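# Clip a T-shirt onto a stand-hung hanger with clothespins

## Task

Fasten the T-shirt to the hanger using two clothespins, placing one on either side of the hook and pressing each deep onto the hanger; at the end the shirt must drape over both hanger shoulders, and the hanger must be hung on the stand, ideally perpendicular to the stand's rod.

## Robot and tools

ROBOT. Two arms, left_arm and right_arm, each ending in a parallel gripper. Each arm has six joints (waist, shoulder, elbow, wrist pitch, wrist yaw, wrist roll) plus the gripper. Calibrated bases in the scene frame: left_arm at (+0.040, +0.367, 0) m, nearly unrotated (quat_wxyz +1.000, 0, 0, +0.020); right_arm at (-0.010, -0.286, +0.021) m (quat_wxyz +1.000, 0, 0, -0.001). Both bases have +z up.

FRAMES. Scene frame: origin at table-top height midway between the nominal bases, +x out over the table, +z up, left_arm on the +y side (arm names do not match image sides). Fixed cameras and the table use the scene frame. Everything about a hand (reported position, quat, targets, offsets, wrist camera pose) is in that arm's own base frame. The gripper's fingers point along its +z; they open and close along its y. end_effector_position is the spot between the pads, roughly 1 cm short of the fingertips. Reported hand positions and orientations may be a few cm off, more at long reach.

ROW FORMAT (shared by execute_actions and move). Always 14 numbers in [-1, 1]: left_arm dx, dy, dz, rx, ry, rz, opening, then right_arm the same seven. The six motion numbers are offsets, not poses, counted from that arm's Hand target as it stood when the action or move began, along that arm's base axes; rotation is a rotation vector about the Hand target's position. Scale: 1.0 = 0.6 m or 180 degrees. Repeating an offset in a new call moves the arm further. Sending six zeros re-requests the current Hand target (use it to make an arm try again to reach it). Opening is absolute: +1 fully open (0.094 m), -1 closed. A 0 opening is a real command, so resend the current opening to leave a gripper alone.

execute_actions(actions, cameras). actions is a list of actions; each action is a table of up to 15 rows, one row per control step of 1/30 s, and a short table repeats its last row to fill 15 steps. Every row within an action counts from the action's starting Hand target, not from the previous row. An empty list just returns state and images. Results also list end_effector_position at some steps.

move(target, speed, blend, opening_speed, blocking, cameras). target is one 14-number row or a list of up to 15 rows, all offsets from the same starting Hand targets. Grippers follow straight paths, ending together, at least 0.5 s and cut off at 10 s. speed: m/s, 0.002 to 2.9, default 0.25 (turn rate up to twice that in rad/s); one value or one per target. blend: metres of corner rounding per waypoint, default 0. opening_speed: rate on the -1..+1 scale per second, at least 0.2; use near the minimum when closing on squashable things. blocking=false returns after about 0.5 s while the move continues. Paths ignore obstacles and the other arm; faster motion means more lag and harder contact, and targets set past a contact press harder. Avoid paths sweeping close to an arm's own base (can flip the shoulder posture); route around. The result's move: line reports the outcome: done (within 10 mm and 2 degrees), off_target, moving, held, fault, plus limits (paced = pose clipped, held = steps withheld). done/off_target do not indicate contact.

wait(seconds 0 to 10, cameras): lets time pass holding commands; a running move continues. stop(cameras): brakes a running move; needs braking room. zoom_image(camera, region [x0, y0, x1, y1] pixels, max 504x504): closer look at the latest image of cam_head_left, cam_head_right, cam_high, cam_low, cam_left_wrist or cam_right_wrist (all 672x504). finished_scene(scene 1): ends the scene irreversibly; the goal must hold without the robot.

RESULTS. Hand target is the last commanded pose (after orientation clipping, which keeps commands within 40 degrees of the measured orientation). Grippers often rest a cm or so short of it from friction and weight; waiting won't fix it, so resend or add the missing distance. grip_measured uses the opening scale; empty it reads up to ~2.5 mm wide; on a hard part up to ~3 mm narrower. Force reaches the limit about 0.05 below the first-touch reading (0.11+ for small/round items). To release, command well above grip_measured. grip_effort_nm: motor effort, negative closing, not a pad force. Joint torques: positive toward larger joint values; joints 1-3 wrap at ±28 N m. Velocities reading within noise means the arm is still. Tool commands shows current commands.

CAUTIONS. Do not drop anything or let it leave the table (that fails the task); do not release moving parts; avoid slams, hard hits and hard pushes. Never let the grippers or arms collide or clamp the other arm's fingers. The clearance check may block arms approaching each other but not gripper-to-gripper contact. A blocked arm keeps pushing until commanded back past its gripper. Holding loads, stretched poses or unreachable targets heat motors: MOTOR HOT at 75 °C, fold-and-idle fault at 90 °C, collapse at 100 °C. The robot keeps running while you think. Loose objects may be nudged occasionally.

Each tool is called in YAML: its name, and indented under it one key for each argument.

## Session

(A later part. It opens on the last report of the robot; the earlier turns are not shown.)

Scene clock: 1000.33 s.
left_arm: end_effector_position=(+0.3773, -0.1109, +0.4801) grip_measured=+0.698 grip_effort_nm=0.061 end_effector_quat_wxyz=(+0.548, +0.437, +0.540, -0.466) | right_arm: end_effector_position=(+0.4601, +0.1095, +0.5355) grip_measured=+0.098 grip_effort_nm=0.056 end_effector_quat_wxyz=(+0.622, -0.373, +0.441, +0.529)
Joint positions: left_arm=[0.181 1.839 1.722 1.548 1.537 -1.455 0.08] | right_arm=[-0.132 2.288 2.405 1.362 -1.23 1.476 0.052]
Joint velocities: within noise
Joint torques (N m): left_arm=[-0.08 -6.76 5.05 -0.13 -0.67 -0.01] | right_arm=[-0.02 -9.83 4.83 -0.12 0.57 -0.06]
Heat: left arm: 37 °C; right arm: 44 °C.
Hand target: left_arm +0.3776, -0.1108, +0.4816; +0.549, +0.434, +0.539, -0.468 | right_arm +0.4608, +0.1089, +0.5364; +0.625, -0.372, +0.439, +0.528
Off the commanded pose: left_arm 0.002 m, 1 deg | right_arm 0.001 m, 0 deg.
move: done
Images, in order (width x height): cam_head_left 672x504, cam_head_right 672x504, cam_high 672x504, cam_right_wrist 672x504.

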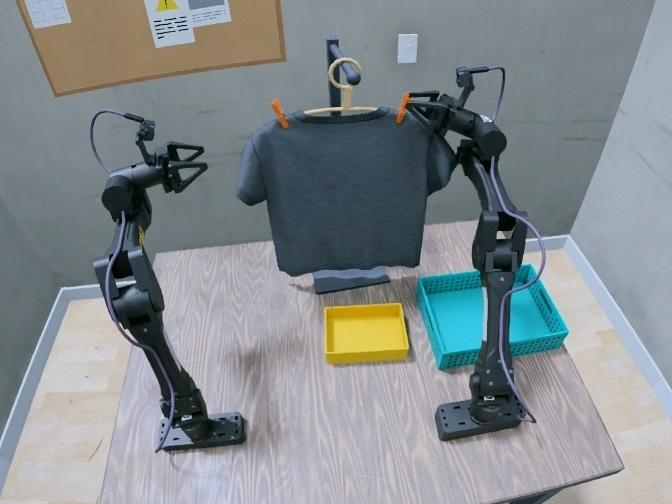

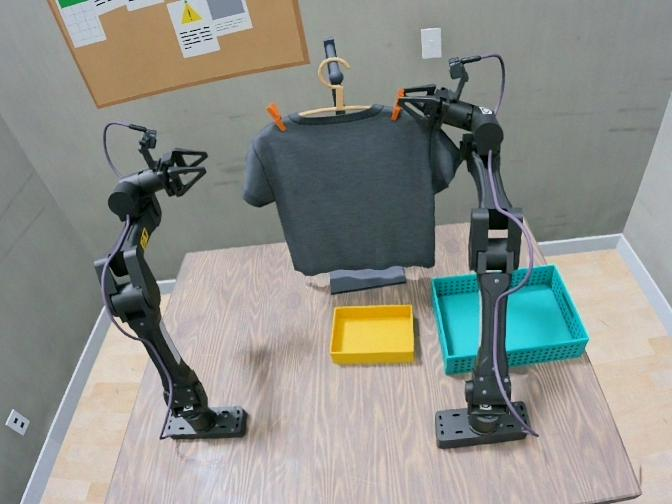

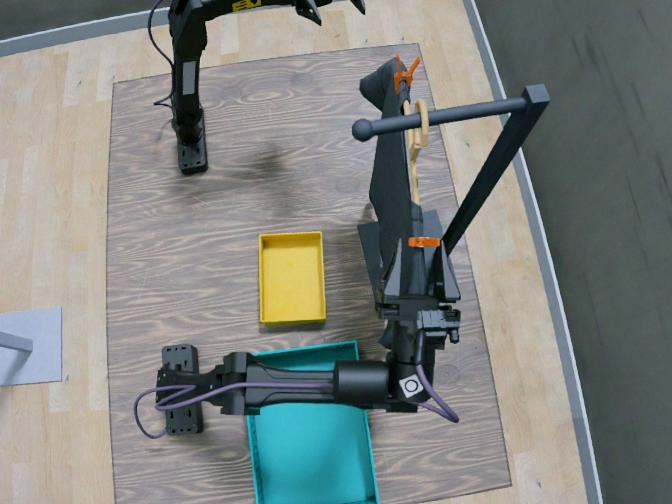

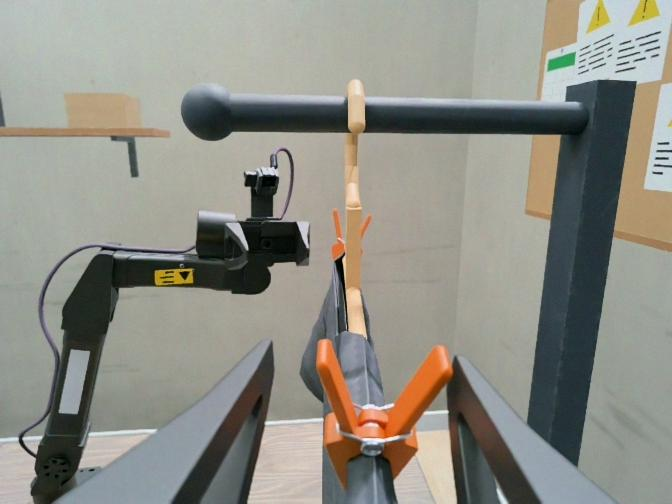

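move:
  target:
    - [0, 0, 0, 0, 0, 0, 0.7, 0, 0, 0, 0, 0, 0, 0.9]
    - [0, 0, 0, 0, 0, 0, 0.7, 0.0178, -0.1087, 0, 0, 0, -0.0444, 0.9]
  speed: [0.05, 0.08]
  opening_speed: 1.0
  cameras: ["cam_head_left", "cam_high", "cam_right_wrist"]

zoom_image:
  camera: "cam_head_left"
  region: [250, 60, 460, 160]

zoom_image:
  camera: "cam_high"
  region: [320, 40, 500, 280]

Scene clock: 1031.13 s.
left_arm: end_effector_position=(+0.3773, -0.1109, +0.4801) grip_measured=+0.698 grip_effort_nm=0.066 end_effector_quat_wxyz=(+0.548, +0.437, +0.540, -0.466) | right_arm: end_effector_position=(+0.4708, +0.0451, +0.5353) grip_measured=+0.898 grip_effort_nm=0.051 end_effector_quat_wxyz=(+0.657, -0.342, +0.466, +0.484)
Joint positions: left_arm=[0.181 1.839 1.722 1.548 1.537 -1.455 0.08] | right_arm=[-0.27 2.288 2.405 1.362 -1.231 1.476 0.089]
Joint velocities: within noise
Joint torques (N m): left_arm=[-0.16 -6.71 4.74 -0.06 -0.64 0] | right_arm=[-0.18 -9.84 4.88 -0.11 0.6 -0.04]
Heat: left arm: 37 °C; right arm: 45 °C.
Hand target: left_arm +0.3776, -0.1108, +0.4816; +0.549, +0.434, +0.539, -0.468 | right_arm +0.4715, +0.0437, +0.5364; +0.660, -0.341, +0.463, +0.483
Off the commanded pose: left_arm 0.002 m, 1 deg | right_arm 0.002 m, 1 deg.
move: done
Images, in order (width x height): cam_head_left 672x504, cam_high 672x504, cam_right_wrist 672x504.

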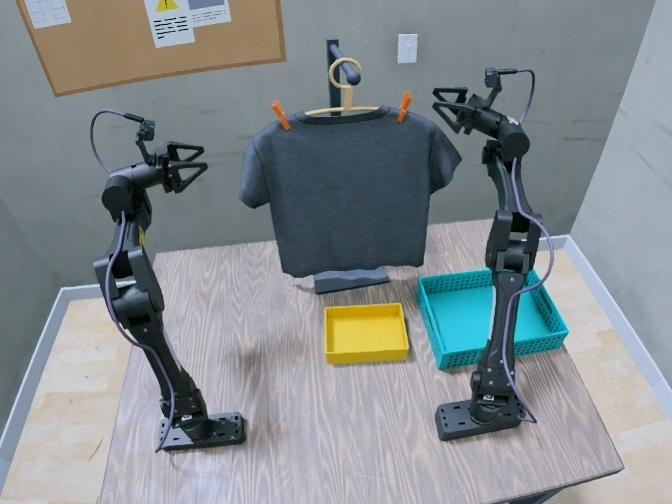

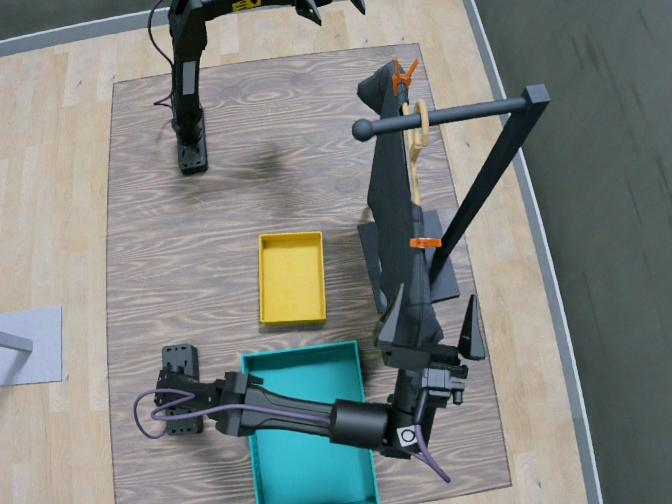

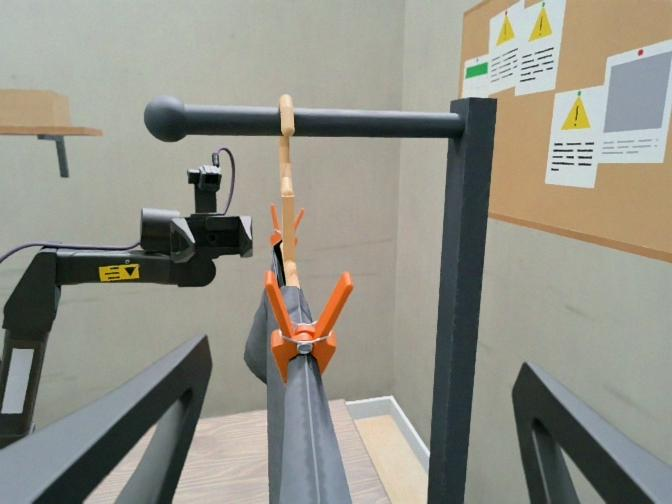

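Scaled by 2.400 from the camera's 672x504 image, which has a finer 960x720 frame.

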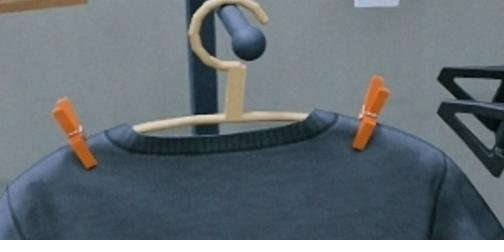

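Scaled by 2.100 from the camera's 672x504 image, which has a finer 960x720 frame.

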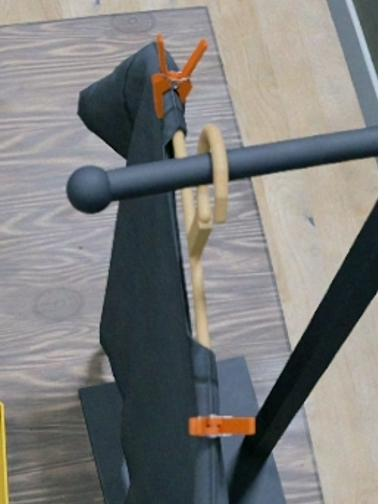

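zoom_image:
  camera: "cam_right_wrist"
  region: [130, 80, 330, 180]

zoom_image:
  camera: "cam_right_wrist"
  region: [320, 80, 520, 180]

zoom_image:
  camera: "cam_right_wrist"
  region: [200, 180, 400, 504]

Scaled by 2.520 from the camera's 672x504 image, which has a finer 960x720 frame.

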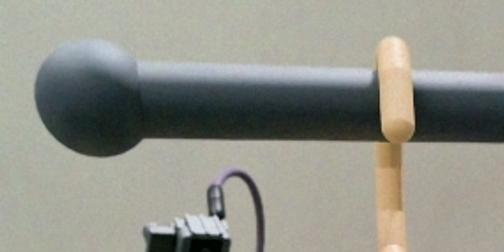

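Scaled by 2.520 from the camera's 672x504 image, which has a finer 960x720 frame.

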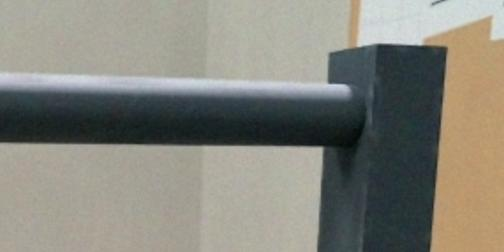

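Scaled by 1.556 from the camera's 672x504 image, which has a finer 960x720 frame.

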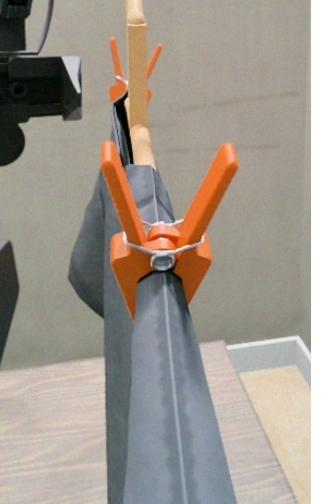

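move:
  target: [0.064, -0.1217, 0.039, -0.0524, -0.01385, -0.0583, 1.0, 0, 0, 0, 0, 0, 0, 0.9]
  speed: 0.12
  cameras: ["cam_head_left", "cam_high", "cam_left_wrist", "cam_right_wrist"]

Scene clock: 1044.97 s.
left_arm: end_effector_position=(+0.4136, -0.1830, +0.4975) grip_measured=+0.998 grip_effort_nm=0.061 end_effector_quat_wxyz=(+0.545, +0.454, +0.452, -0.541) | right_arm: end_effector_position=(+0.4708, +0.0451, +0.5353) grip_measured=+0.898 grip_effort_nm=0.051 end_effector_quat_wxyz=(+0.657, -0.342, +0.466, +0.484)
Joint positions: left_arm=[-0.021 2.122 2.088 1.485 1.389 -1.444 0.094] | right_arm=[-0.27 2.288 2.405 1.362 -1.231 1.476 0.089]
Joint velocities: within noise
Joint torques (N m): left_arm=[-0.36 -7.72 6.9 -0.24 -0.91 -0.08] | right_arm=[-0.18 -9.83 4.85 -0.12 0.59 -0.02]
Heat: left arm: 37 °C; right arm: 45 °C.
Hand target: left_arm +0.4160, -0.1838, +0.5050; +0.550, +0.445, +0.445, -0.550 | right_arm +0.4715, +0.0437, +0.5364; +0.660, -0.341, +0.463, +0.483
Off the commanded pose: left_arm 0.008 m, 2 deg | right_arm 0.002 m, 1 deg.
move: done
Images, in order (width x height): cam_head_left 672x504, cam_high 672x504, cam_left_wrist 672x504, cam_right_wrist 672x504.

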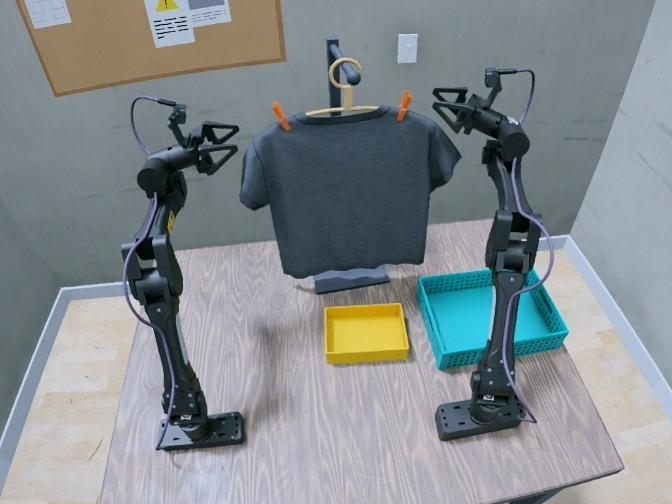

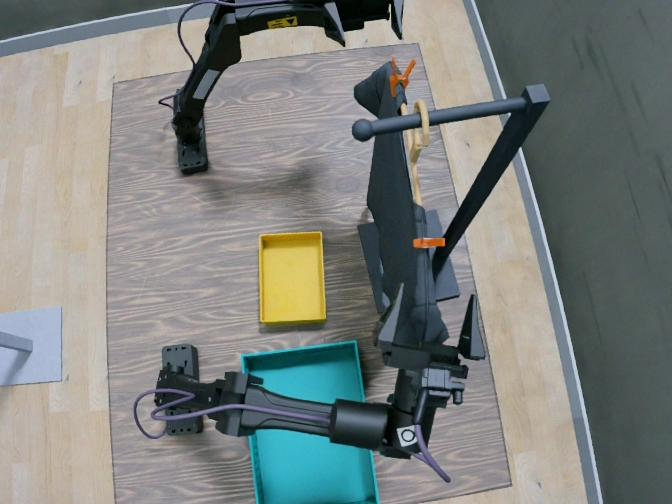

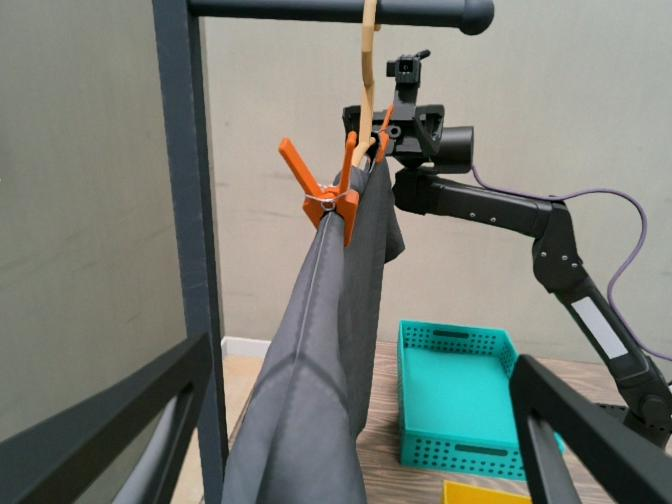

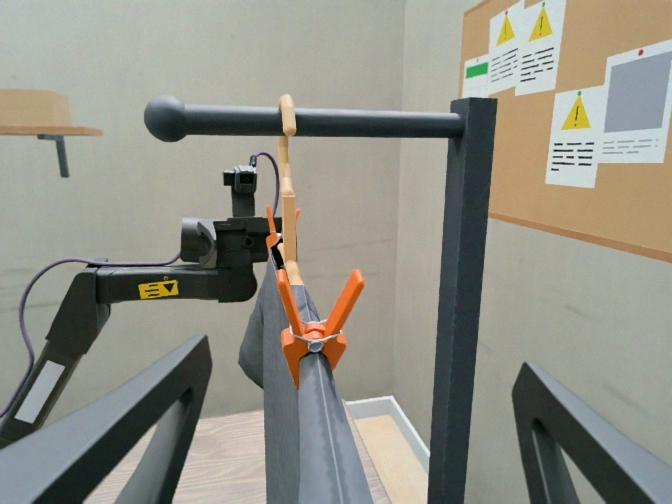

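zoom_image:
  camera: "cam_high"
  region: [300, 0, 500, 130]

zoom_image:
  camera: "cam_left_wrist"
  region: [180, 0, 500, 220]

zoom_image:
  camera: "cam_head_left"
  region: [120, 80, 300, 220]

Scaled by 2.520 from the camera's 672x504 image, which has a finer 960x720 frame.

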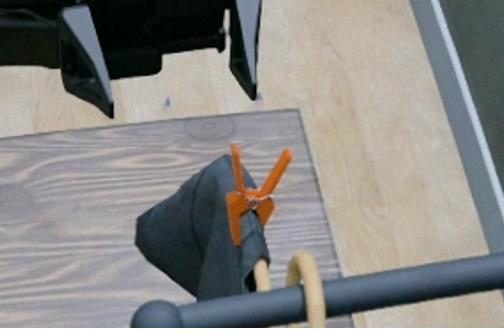

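Scaled by 1.575 from the camera's 672x504 image, which has a finer 960x720 frame.

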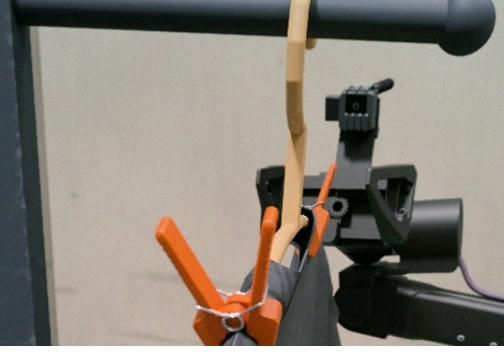

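Scaled by 2.800 from the camera's 672x504 image, which has a finer 960x720 frame.

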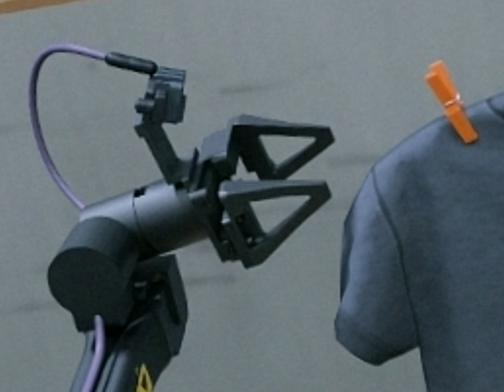

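move:
  target: [0.0003, -0.0903, 0.005, 0, 0, 0, 1.0, 0, 0, 0, 0, 0, 0, 0.9]
  speed: 0.07
  cameras: ["cam_head_left", "cam_high", "cam_left_wrist"]

zoom_image:
  camera: "cam_high"
  region: [300, 0, 500, 150]

zoom_image:
  camera: "cam_head_left"
  region: [160, 60, 360, 220]

Scene clock: 1058.63 s.
left_arm: end_effector_position=(+0.4298, -0.2385, +0.4859) grip_measured=+0.998 grip_effort_nm=0.071 end_effector_quat_wxyz=(+0.534, +0.446, +0.456, -0.555) | right_arm: end_effector_position=(+0.4708, +0.0451, +0.5353) grip_measured=+0.898 grip_effort_nm=0.061 end_effector_quat_wxyz=(+0.657, -0.342, +0.466, +0.484)
Joint positions: left_arm=[-0.148 2.066 2.006 0.991 1.337 -0.948 0.094] | right_arm=[-0.27 2.288 2.405 1.362 -1.231 1.476 0.089]
Joint velocities: within noise
Joint torques (N m): left_arm=[-0.27 -12.36 4.98 0.45 -0.75 0.08] | right_arm=[-0.08 -9.77 4.98 -0.12 0.59 -0.05]
Heat: left arm: 36 °C; right arm: 45 °C.
Hand target: left_arm +0.4162, -0.2380, +0.5080; +0.550, +0.445, +0.445, -0.550 | right_arm +0.4715, +0.0437, +0.5364; +0.660, -0.341, +0.463, +0.483
Off the commanded pose: left_arm 0.026 m, 2 deg | right_arm 0.002 m, 1 deg.
move: off_target (left_arm)
Images, in order (width x height): cam_head_left 672x504, cam_high 672x504, cam_left_wrist 672x504.

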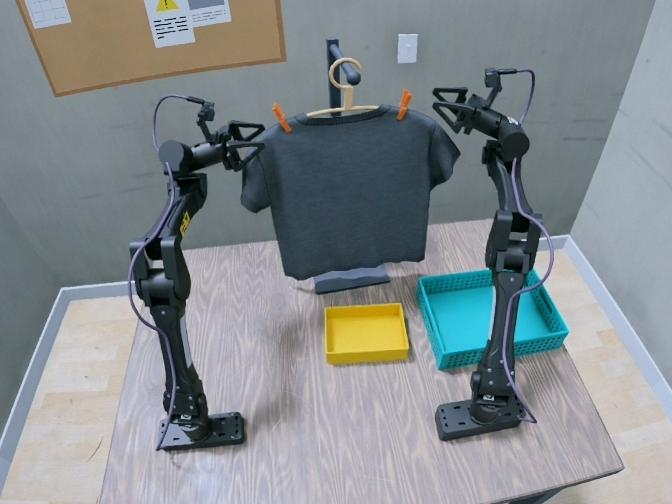

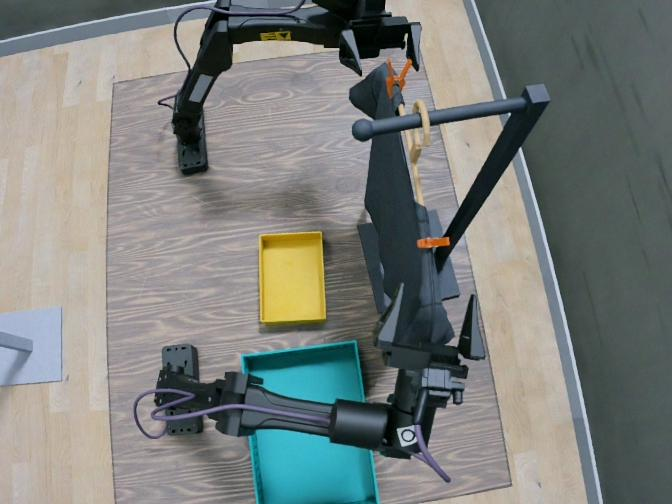

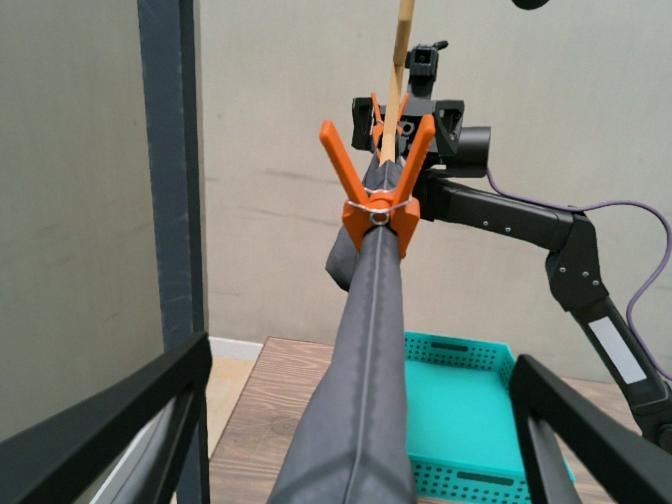

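Scaled by 2.520 from the camera's 672x504 image, which has a finer 960x720 frame.

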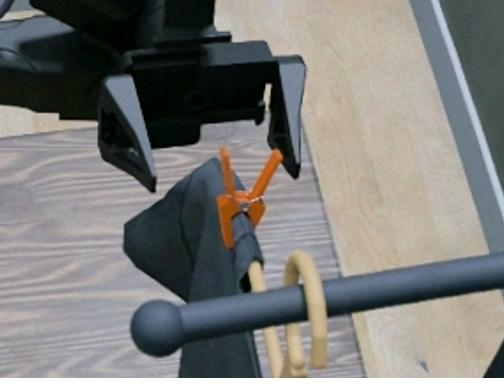

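Scaled by 2.520 from the camera's 672x504 image, which has a finer 960x720 frame.

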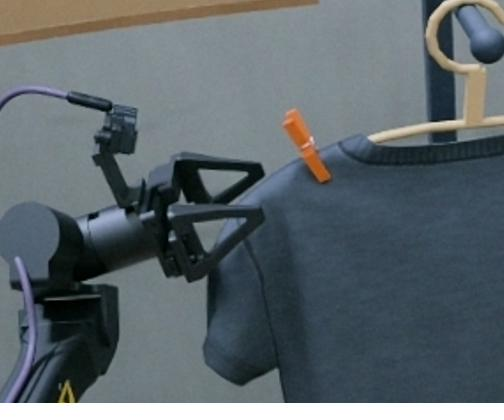

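move:
  target: [0.0, -0.045, 0.003, 0, 0, 0, 1.0, 0, 0, 0, 0, 0, 0, 0.9]
  speed: 0.06
  cameras: ["cam_head_left", "cam_high", "cam_left_wrist"]

zoom_image:
  camera: "cam_high"
  region: [300, 0, 500, 150]

zoom_image:
  camera: "cam_head_left"
  region: [160, 60, 360, 220]

Scene clock: 1072.43 s.
left_arm: end_effector_position=(+0.4316, -0.2676, +0.4811) grip_measured=+0.998 grip_effort_nm=0.066 end_effector_quat_wxyz=(+0.529, +0.441, +0.461, -0.559) | right_arm: end_effector_position=(+0.4708, +0.0451, +0.5353) grip_measured=+0.898 grip_effort_nm=0.056 end_effector_quat_wxyz=(+0.657, -0.342, +0.466, +0.484)
Joint positions: left_arm=[-0.213 2.055 2.006 0.79 1.294 -0.773 0.094] | right_arm=[-0.27 2.288 2.405 1.362 -1.231 1.476 0.089]
Joint velocities: within noise
Joint torques (N m): left_arm=[-0.42 -12.48 6.74 0.75 -0.58 0.02] | right_arm=[-0.13 -9.85 4.88 -0.11 0.61 -0.05]
Heat: left arm: 38 °C; right arm: 46 °C.
Hand target: left_arm +0.4162, -0.2650, +0.5098; +0.550, +0.445, +0.445, -0.550 | right_arm +0.4715, +0.0437, +0.5364; +0.660, -0.341, +0.463, +0.483
Off the commanded pose: left_arm 0.033 m, 3 deg | right_arm 0.002 m, 1 deg.
move: off_target (left_arm)
Images, in order (width x height): cam_head_left 672x504, cam_high 672x504, cam_left_wrist 672x504.

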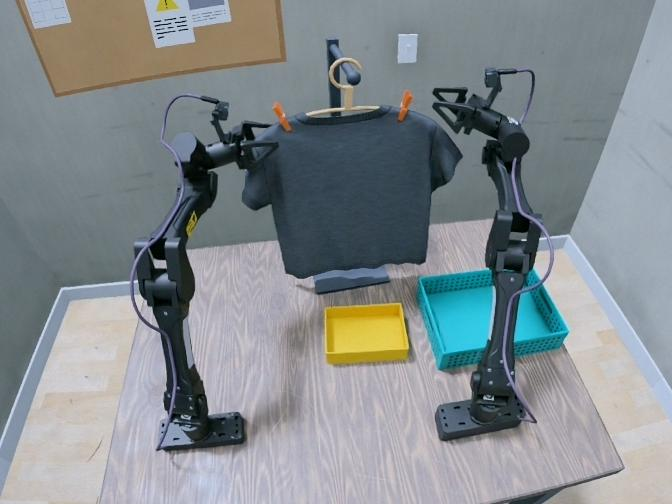

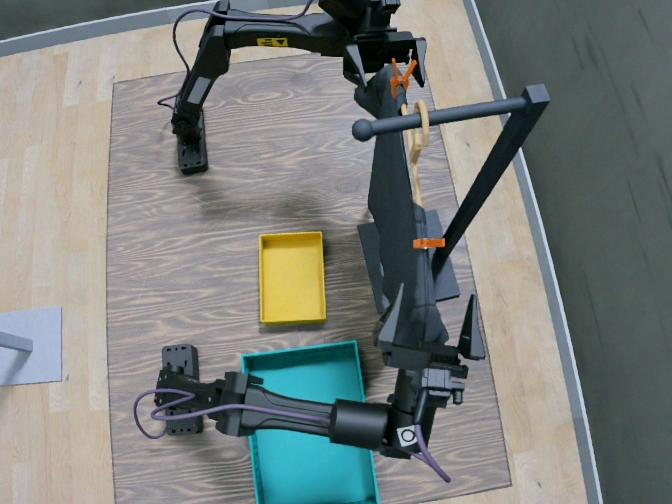

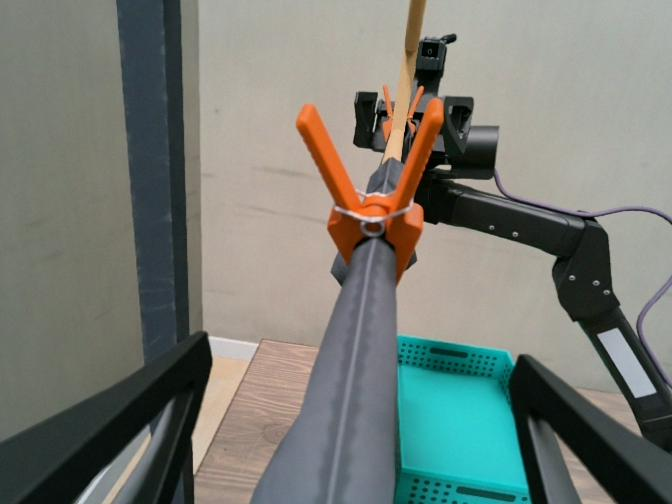

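Scaled by 2.520 from the camera's 672x504 image, which has a finer 960x720 frame.

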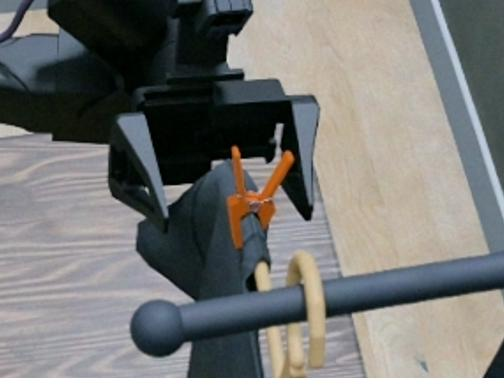

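Scaled by 2.520 from the camera's 672x504 image, which has a finer 960x720 frame.

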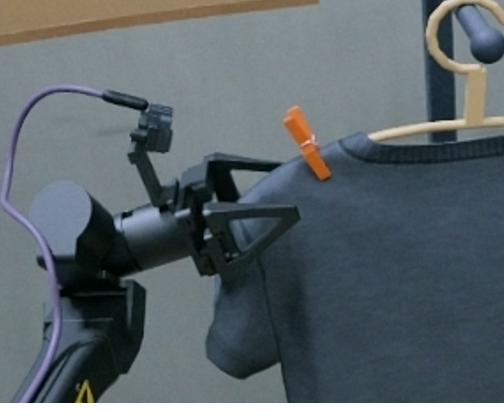

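move:
  target: [-0.0133, 0.0, 0.02, 0, 0, 0, 1.0, 0, 0, 0, 0, 0, 0, 0.9]
  speed: 0.06
  cameras: ["cam_head_left", "cam_high", "cam_left_wrist"]

zoom_image:
  camera: "cam_high"
  region: [300, 0, 500, 150]

zoom_image:
  camera: "cam_head_left"
  region: [160, 60, 360, 220]

Scene clock: 1089.17 s.
left_arm: end_effector_position=(+0.4254, -0.2661, +0.4902) grip_measured=+0.998 grip_effort_nm=0.061 end_effector_quat_wxyz=(+0.527, +0.438, +0.465, -0.560) | right_arm: end_effector_position=(+0.4708, +0.0451, +0.5353) grip_measured=+0.898 grip_effort_nm=0.051 end_effector_quat_wxyz=(+0.657, -0.342, +0.466, +0.484)
Joint positions: left_arm=[-0.213 2.026 2.006 0.743 1.29 -0.764 0.094] | right_arm=[-0.27 2.288 2.405 1.362 -1.231 1.476 0.089]
Joint velocities: within noise
Joint torques (N m): left_arm=[-0.61 -11.86 7.86 0.85 -0.52 0.16] | right_arm=[-0.13 -9.8 4.92 -0.12 0.57 -0.05]
Heat: left arm: 38 °C; right arm: 46 °C.
Hand target: left_arm +0.4082, -0.2650, +0.5218; +0.550, +0.445, +0.445, -0.550 | right_arm +0.4715, +0.0437, +0.5364; +0.660, -0.341, +0.463, +0.483
Off the commanded pose: left_arm 0.036 m, 4 deg | right_arm 0.002 m, 1 deg.
move: off_target (left_arm)
Images, in order (width x height): cam_head_left 672x504, cam_high 672x504, cam_left_wrist 672x504.

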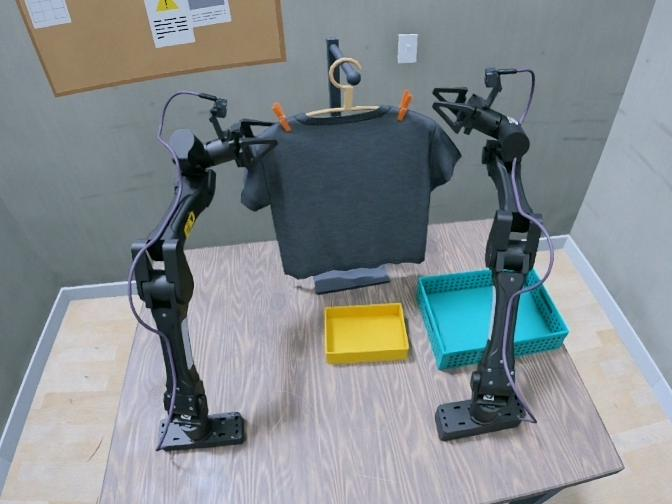

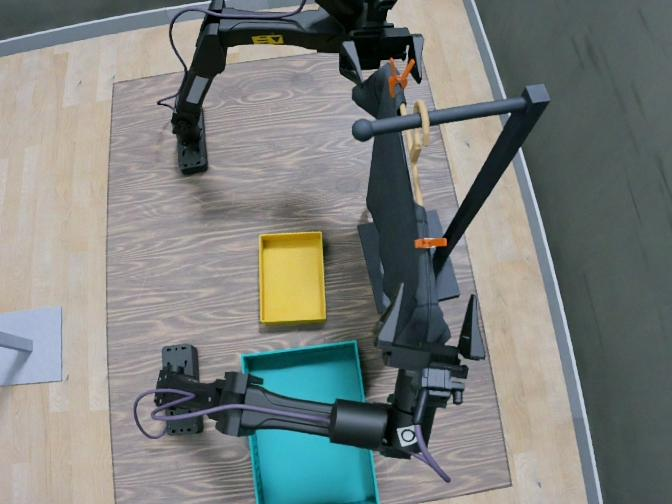

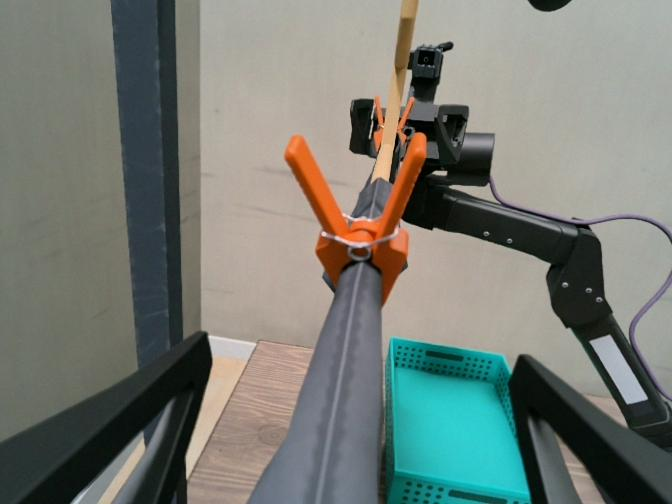

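Scaled by 2.520 from the camera's 672x504 image, which has a finer 960x720 frame.

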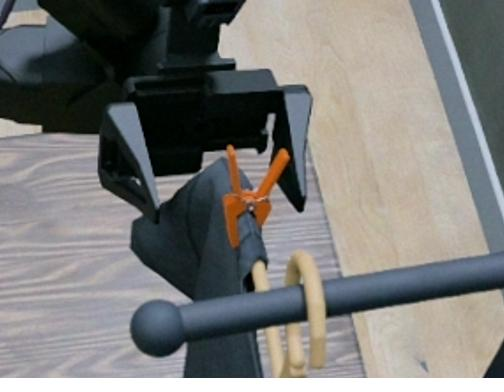

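Scaled by 2.520 from the camera's 672x504 image, which has a finer 960x720 frame.

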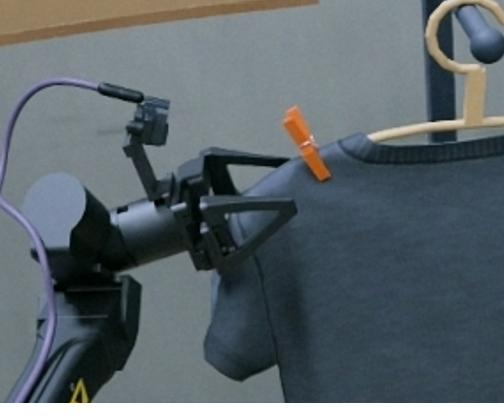

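move:
  target: [0.014, 0.0013, -0.0357, 0.0004, -0.0173, -0.0039, 1.0, 0, 0, 0, 0, 0, 0, 0.9]
  speed: 0.05
  cameras: ["cam_head_left", "cam_high", "cam_left_wrist", "cam_right_wrist"]

zoom_image:
  camera: "cam_high"
  region: [300, 0, 500, 150]

zoom_image:
  camera: "cam_head_left"
  region: [160, 60, 360, 220]

Scene clock: 1103.10 s.
left_arm: end_effector_position=(+0.4181, -0.2646, +0.4977) grip_measured=+0.998 grip_effort_nm=0.061 end_effector_quat_wxyz=(+0.552, +0.458, +0.436, -0.544) | right_arm: end_effector_position=(+0.4708, +0.0451, +0.5353) grip_measured=+0.898 grip_effort_nm=0.056 end_effector_quat_wxyz=(+0.657, -0.342, +0.466, +0.484)
Joint positions: left_arm=[-0.213 2.026 2.006 0.831 1.292 -0.76 0.094] | right_arm=[-0.27 2.288 2.405 1.362 -1.231 1.476 0.089]
Joint velocities: within noise
Joint torques (N m): left_arm=[0.05 -8.55 6.04 1.05 -0.4 -0.03] | right_arm=[-0.1 -9.65 4.93 -0.13 0.62 -0.06]
Heat: left arm: 38 °C; right arm: 46 °C.
Hand target: left_arm +0.4165, -0.2642, +0.5004; +0.558, +0.463, +0.427, -0.540 | right_arm +0.4715, +0.0437, +0.5364; +0.660, -0.341, +0.463, +0.483
Off the commanded pose: left_arm 0.003 m, 1 deg | right_arm 0.002 m, 1 deg.
move: done
Images, in order (width x height): cam_head_left 672x504, cam_high 672x504, cam_left_wrist 672x504, cam_right_wrist 672x504.

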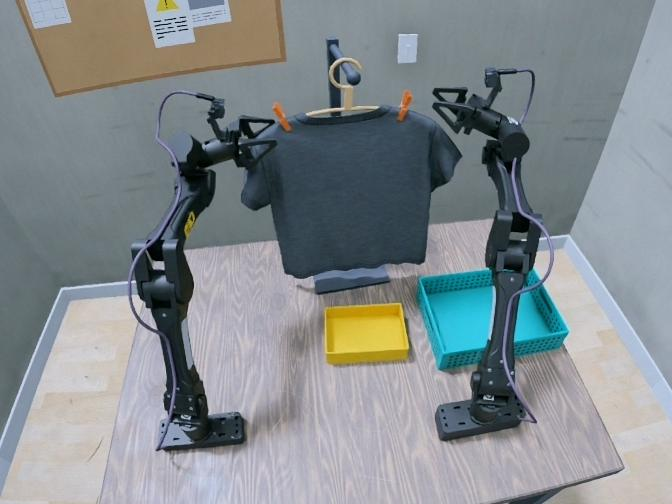

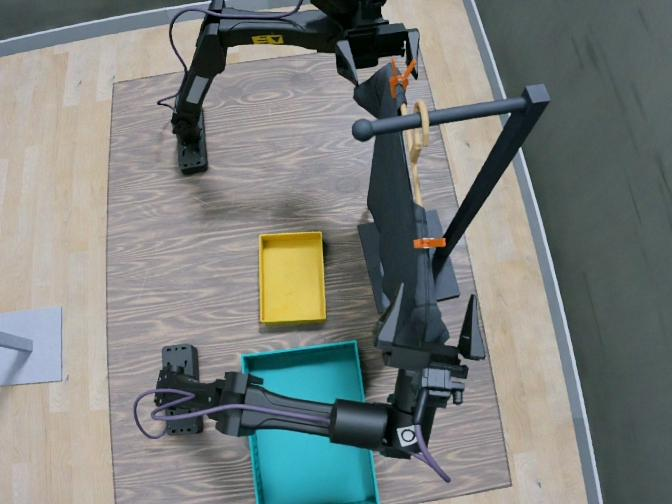

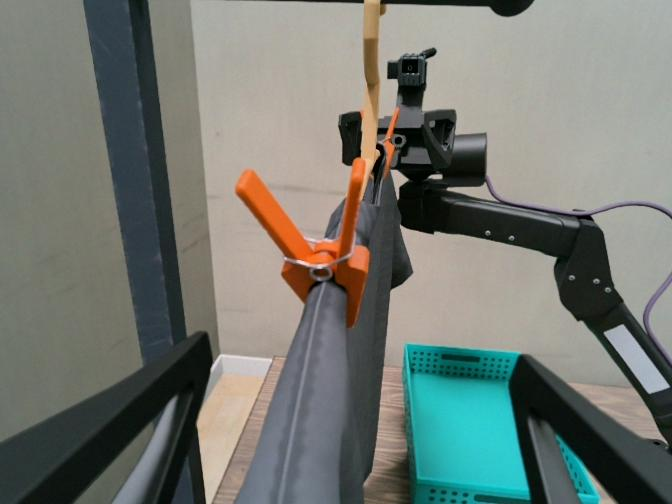

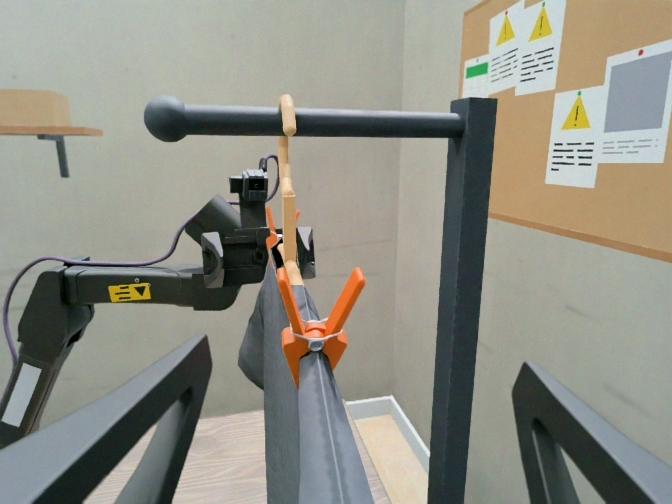

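Scaled by 2.520 from the camera's 672x504 image, which has a finer 960x720 frame.

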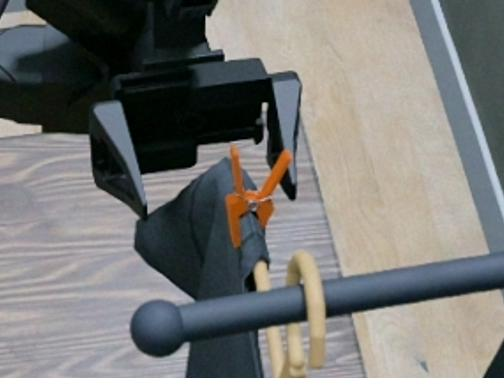

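Scaled by 2.520 from the camera's 672x504 image, which has a finer 960x720 frame.

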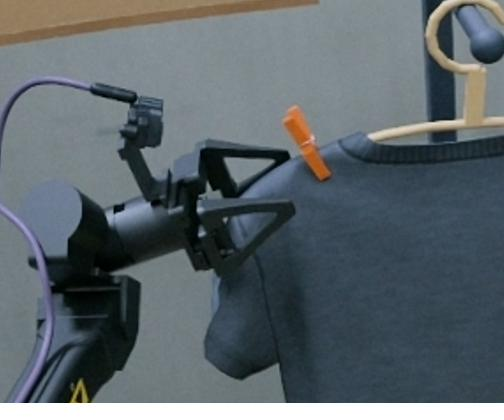

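move:
  target: [0, 0, 0, 0, 0, 0, -0.55, 0, 0, 0, 0, 0, 0, 0.9]
  speed: 0.05
  opening_speed: 0.5
  cameras: ["cam_head_left", "cam_high", "cam_left_wrist", "cam_right_wrist"]

zoom_image:
  camera: "cam_high"
  region: [300, 0, 500, 250]

zoom_image:
  camera: "cam_head_left"
  region: [160, 60, 360, 220]

Scene clock: 1117.27 s.
left_arm: end_effector_position=(+0.4178, -0.2646, +0.4979) grip_measured=-0.547 grip_effort_nm=-0.203 end_effector_quat_wxyz=(+0.552, +0.459, +0.435, -0.543) | right_arm: end_effector_position=(+0.4708, +0.0451, +0.5353) grip_measured=+0.898 grip_effort_nm=0.046 end_effector_quat_wxyz=(+0.657, -0.342, +0.466, +0.484)
Joint positions: left_arm=[-0.213 2.026 2.006 0.834 1.292 -0.76 0.021] | right_arm=[-0.27 2.288 2.405 1.362 -1.231 1.476 0.089]
Joint velocities: within noise
Joint torques (N m): left_arm=[0.13 -8.47 6.05 1.06 -0.42 -0.04] | right_arm=[-0.21 -9.7 4.83 -0.12 0.58 -0.05]
Heat: left arm: 37 °C; right arm: 46 °C.
Hand target: left_arm +0.4166, -0.2642, +0.5004; +0.558, +0.463, +0.427, -0.540 | right_arm +0.4715, +0.0437, +0.5364; +0.660, -0.341, +0.463, +0.483
Off the commanded pose: left_arm 0.003 m, 1 deg | right_arm 0.002 m, 1 deg.
move: done
Images, in order (width x height): cam_head_left 672x504, cam_high 672x504, cam_left_wrist 672x504, cam_right_wrist 672x504.

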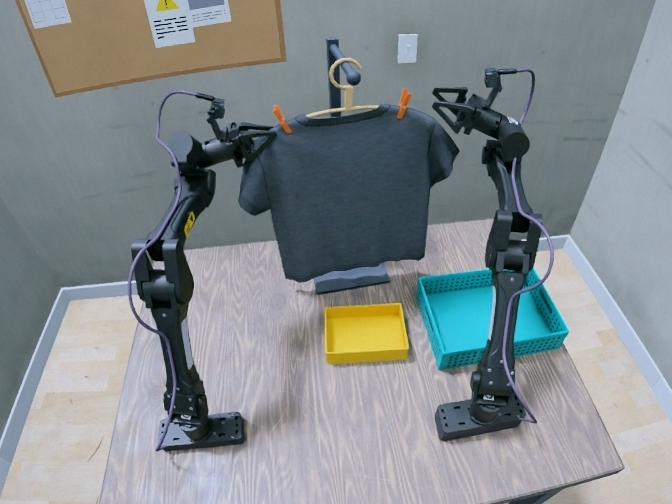

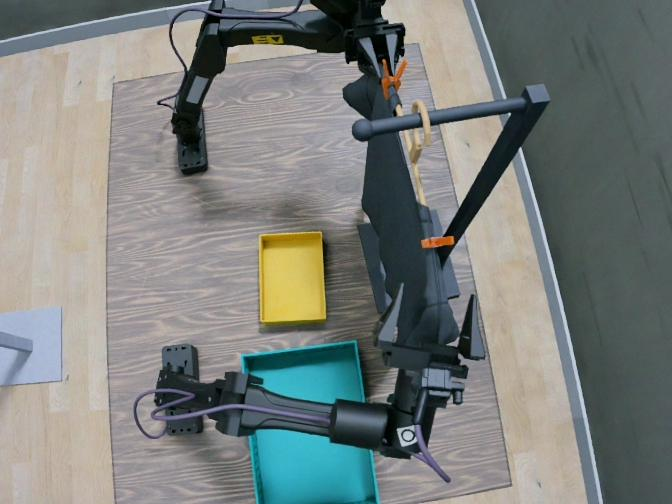

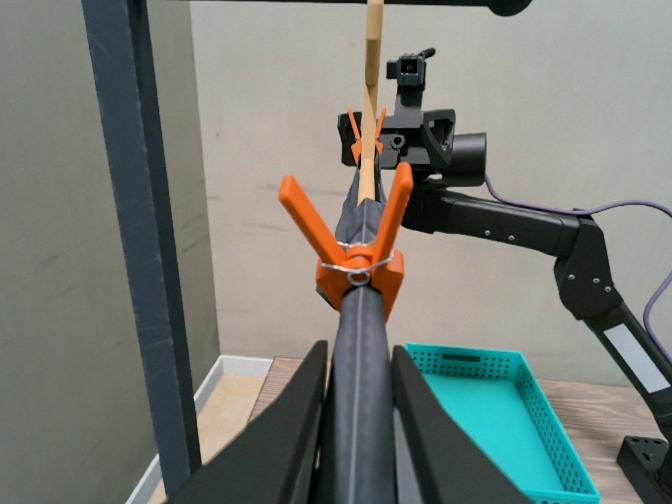

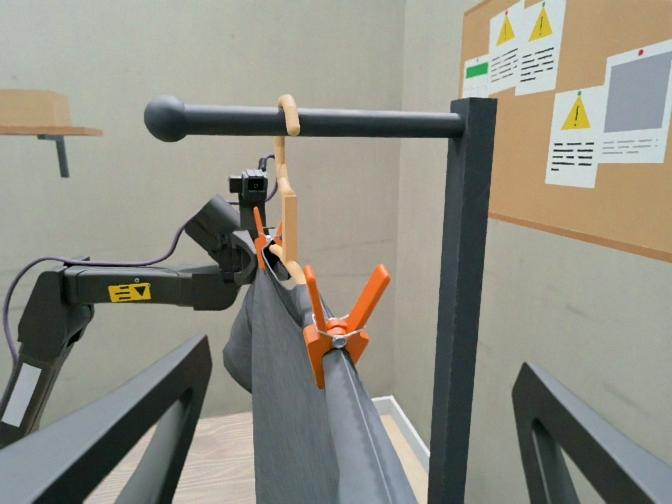

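Scaled by 2.016 from the camera's 672x504 image, which has a finer 960x720 frame.

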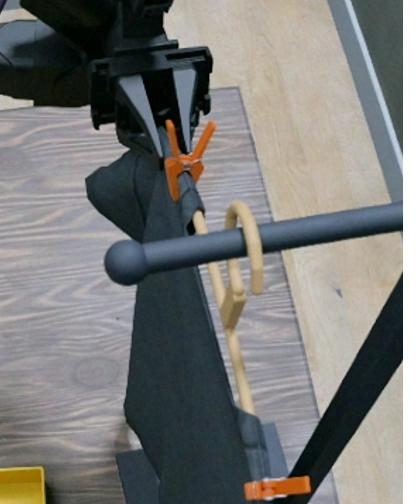

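Scaled by 2.520 from the camera's 672x504 image, which has a finer 960x720 frame.

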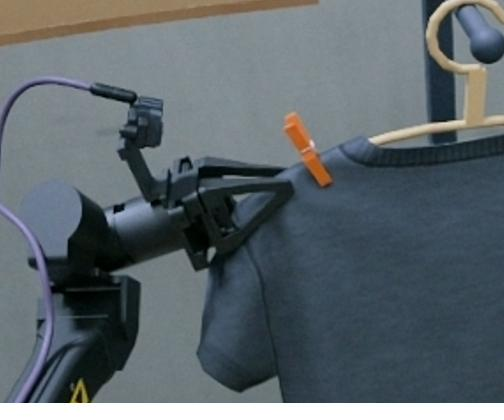

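zoom_image:
  camera: "cam_right_wrist"
  region: [130, 80, 330, 280]

zoom_image:
  camera: "cam_right_wrist"
  region: [220, 200, 420, 400]

zoom_image:
  camera: "cam_left_wrist"
  region: [250, 0, 550, 300]

Scaled by 2.520 from the camera's 672x504 image, which has a finer 960x720 frame.

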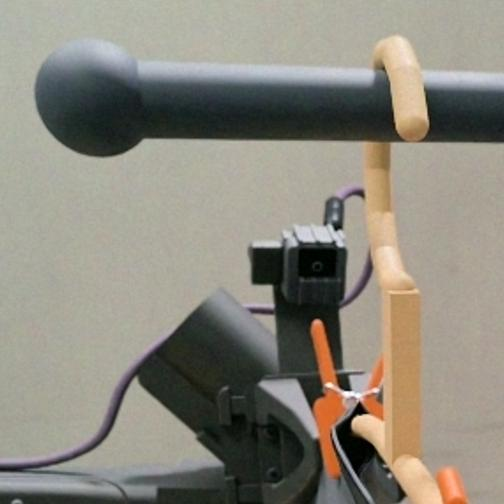

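Scaled by 2.520 from the camera's 672x504 image, which has a finer 960x720 frame.

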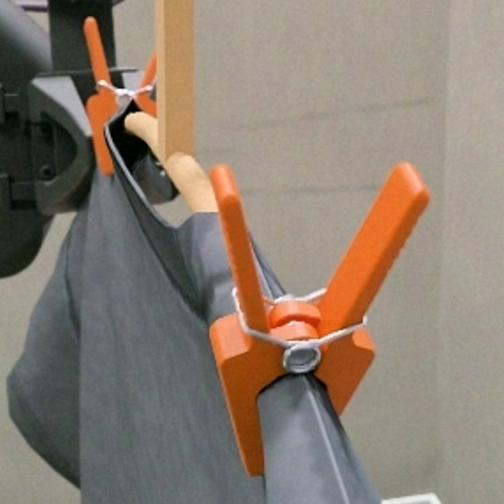

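Scaled by 1.680 from the camera's 672x504 image, which has a finer 960x720 frame.

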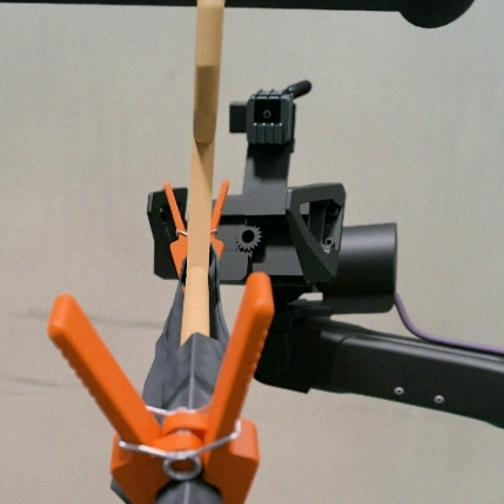

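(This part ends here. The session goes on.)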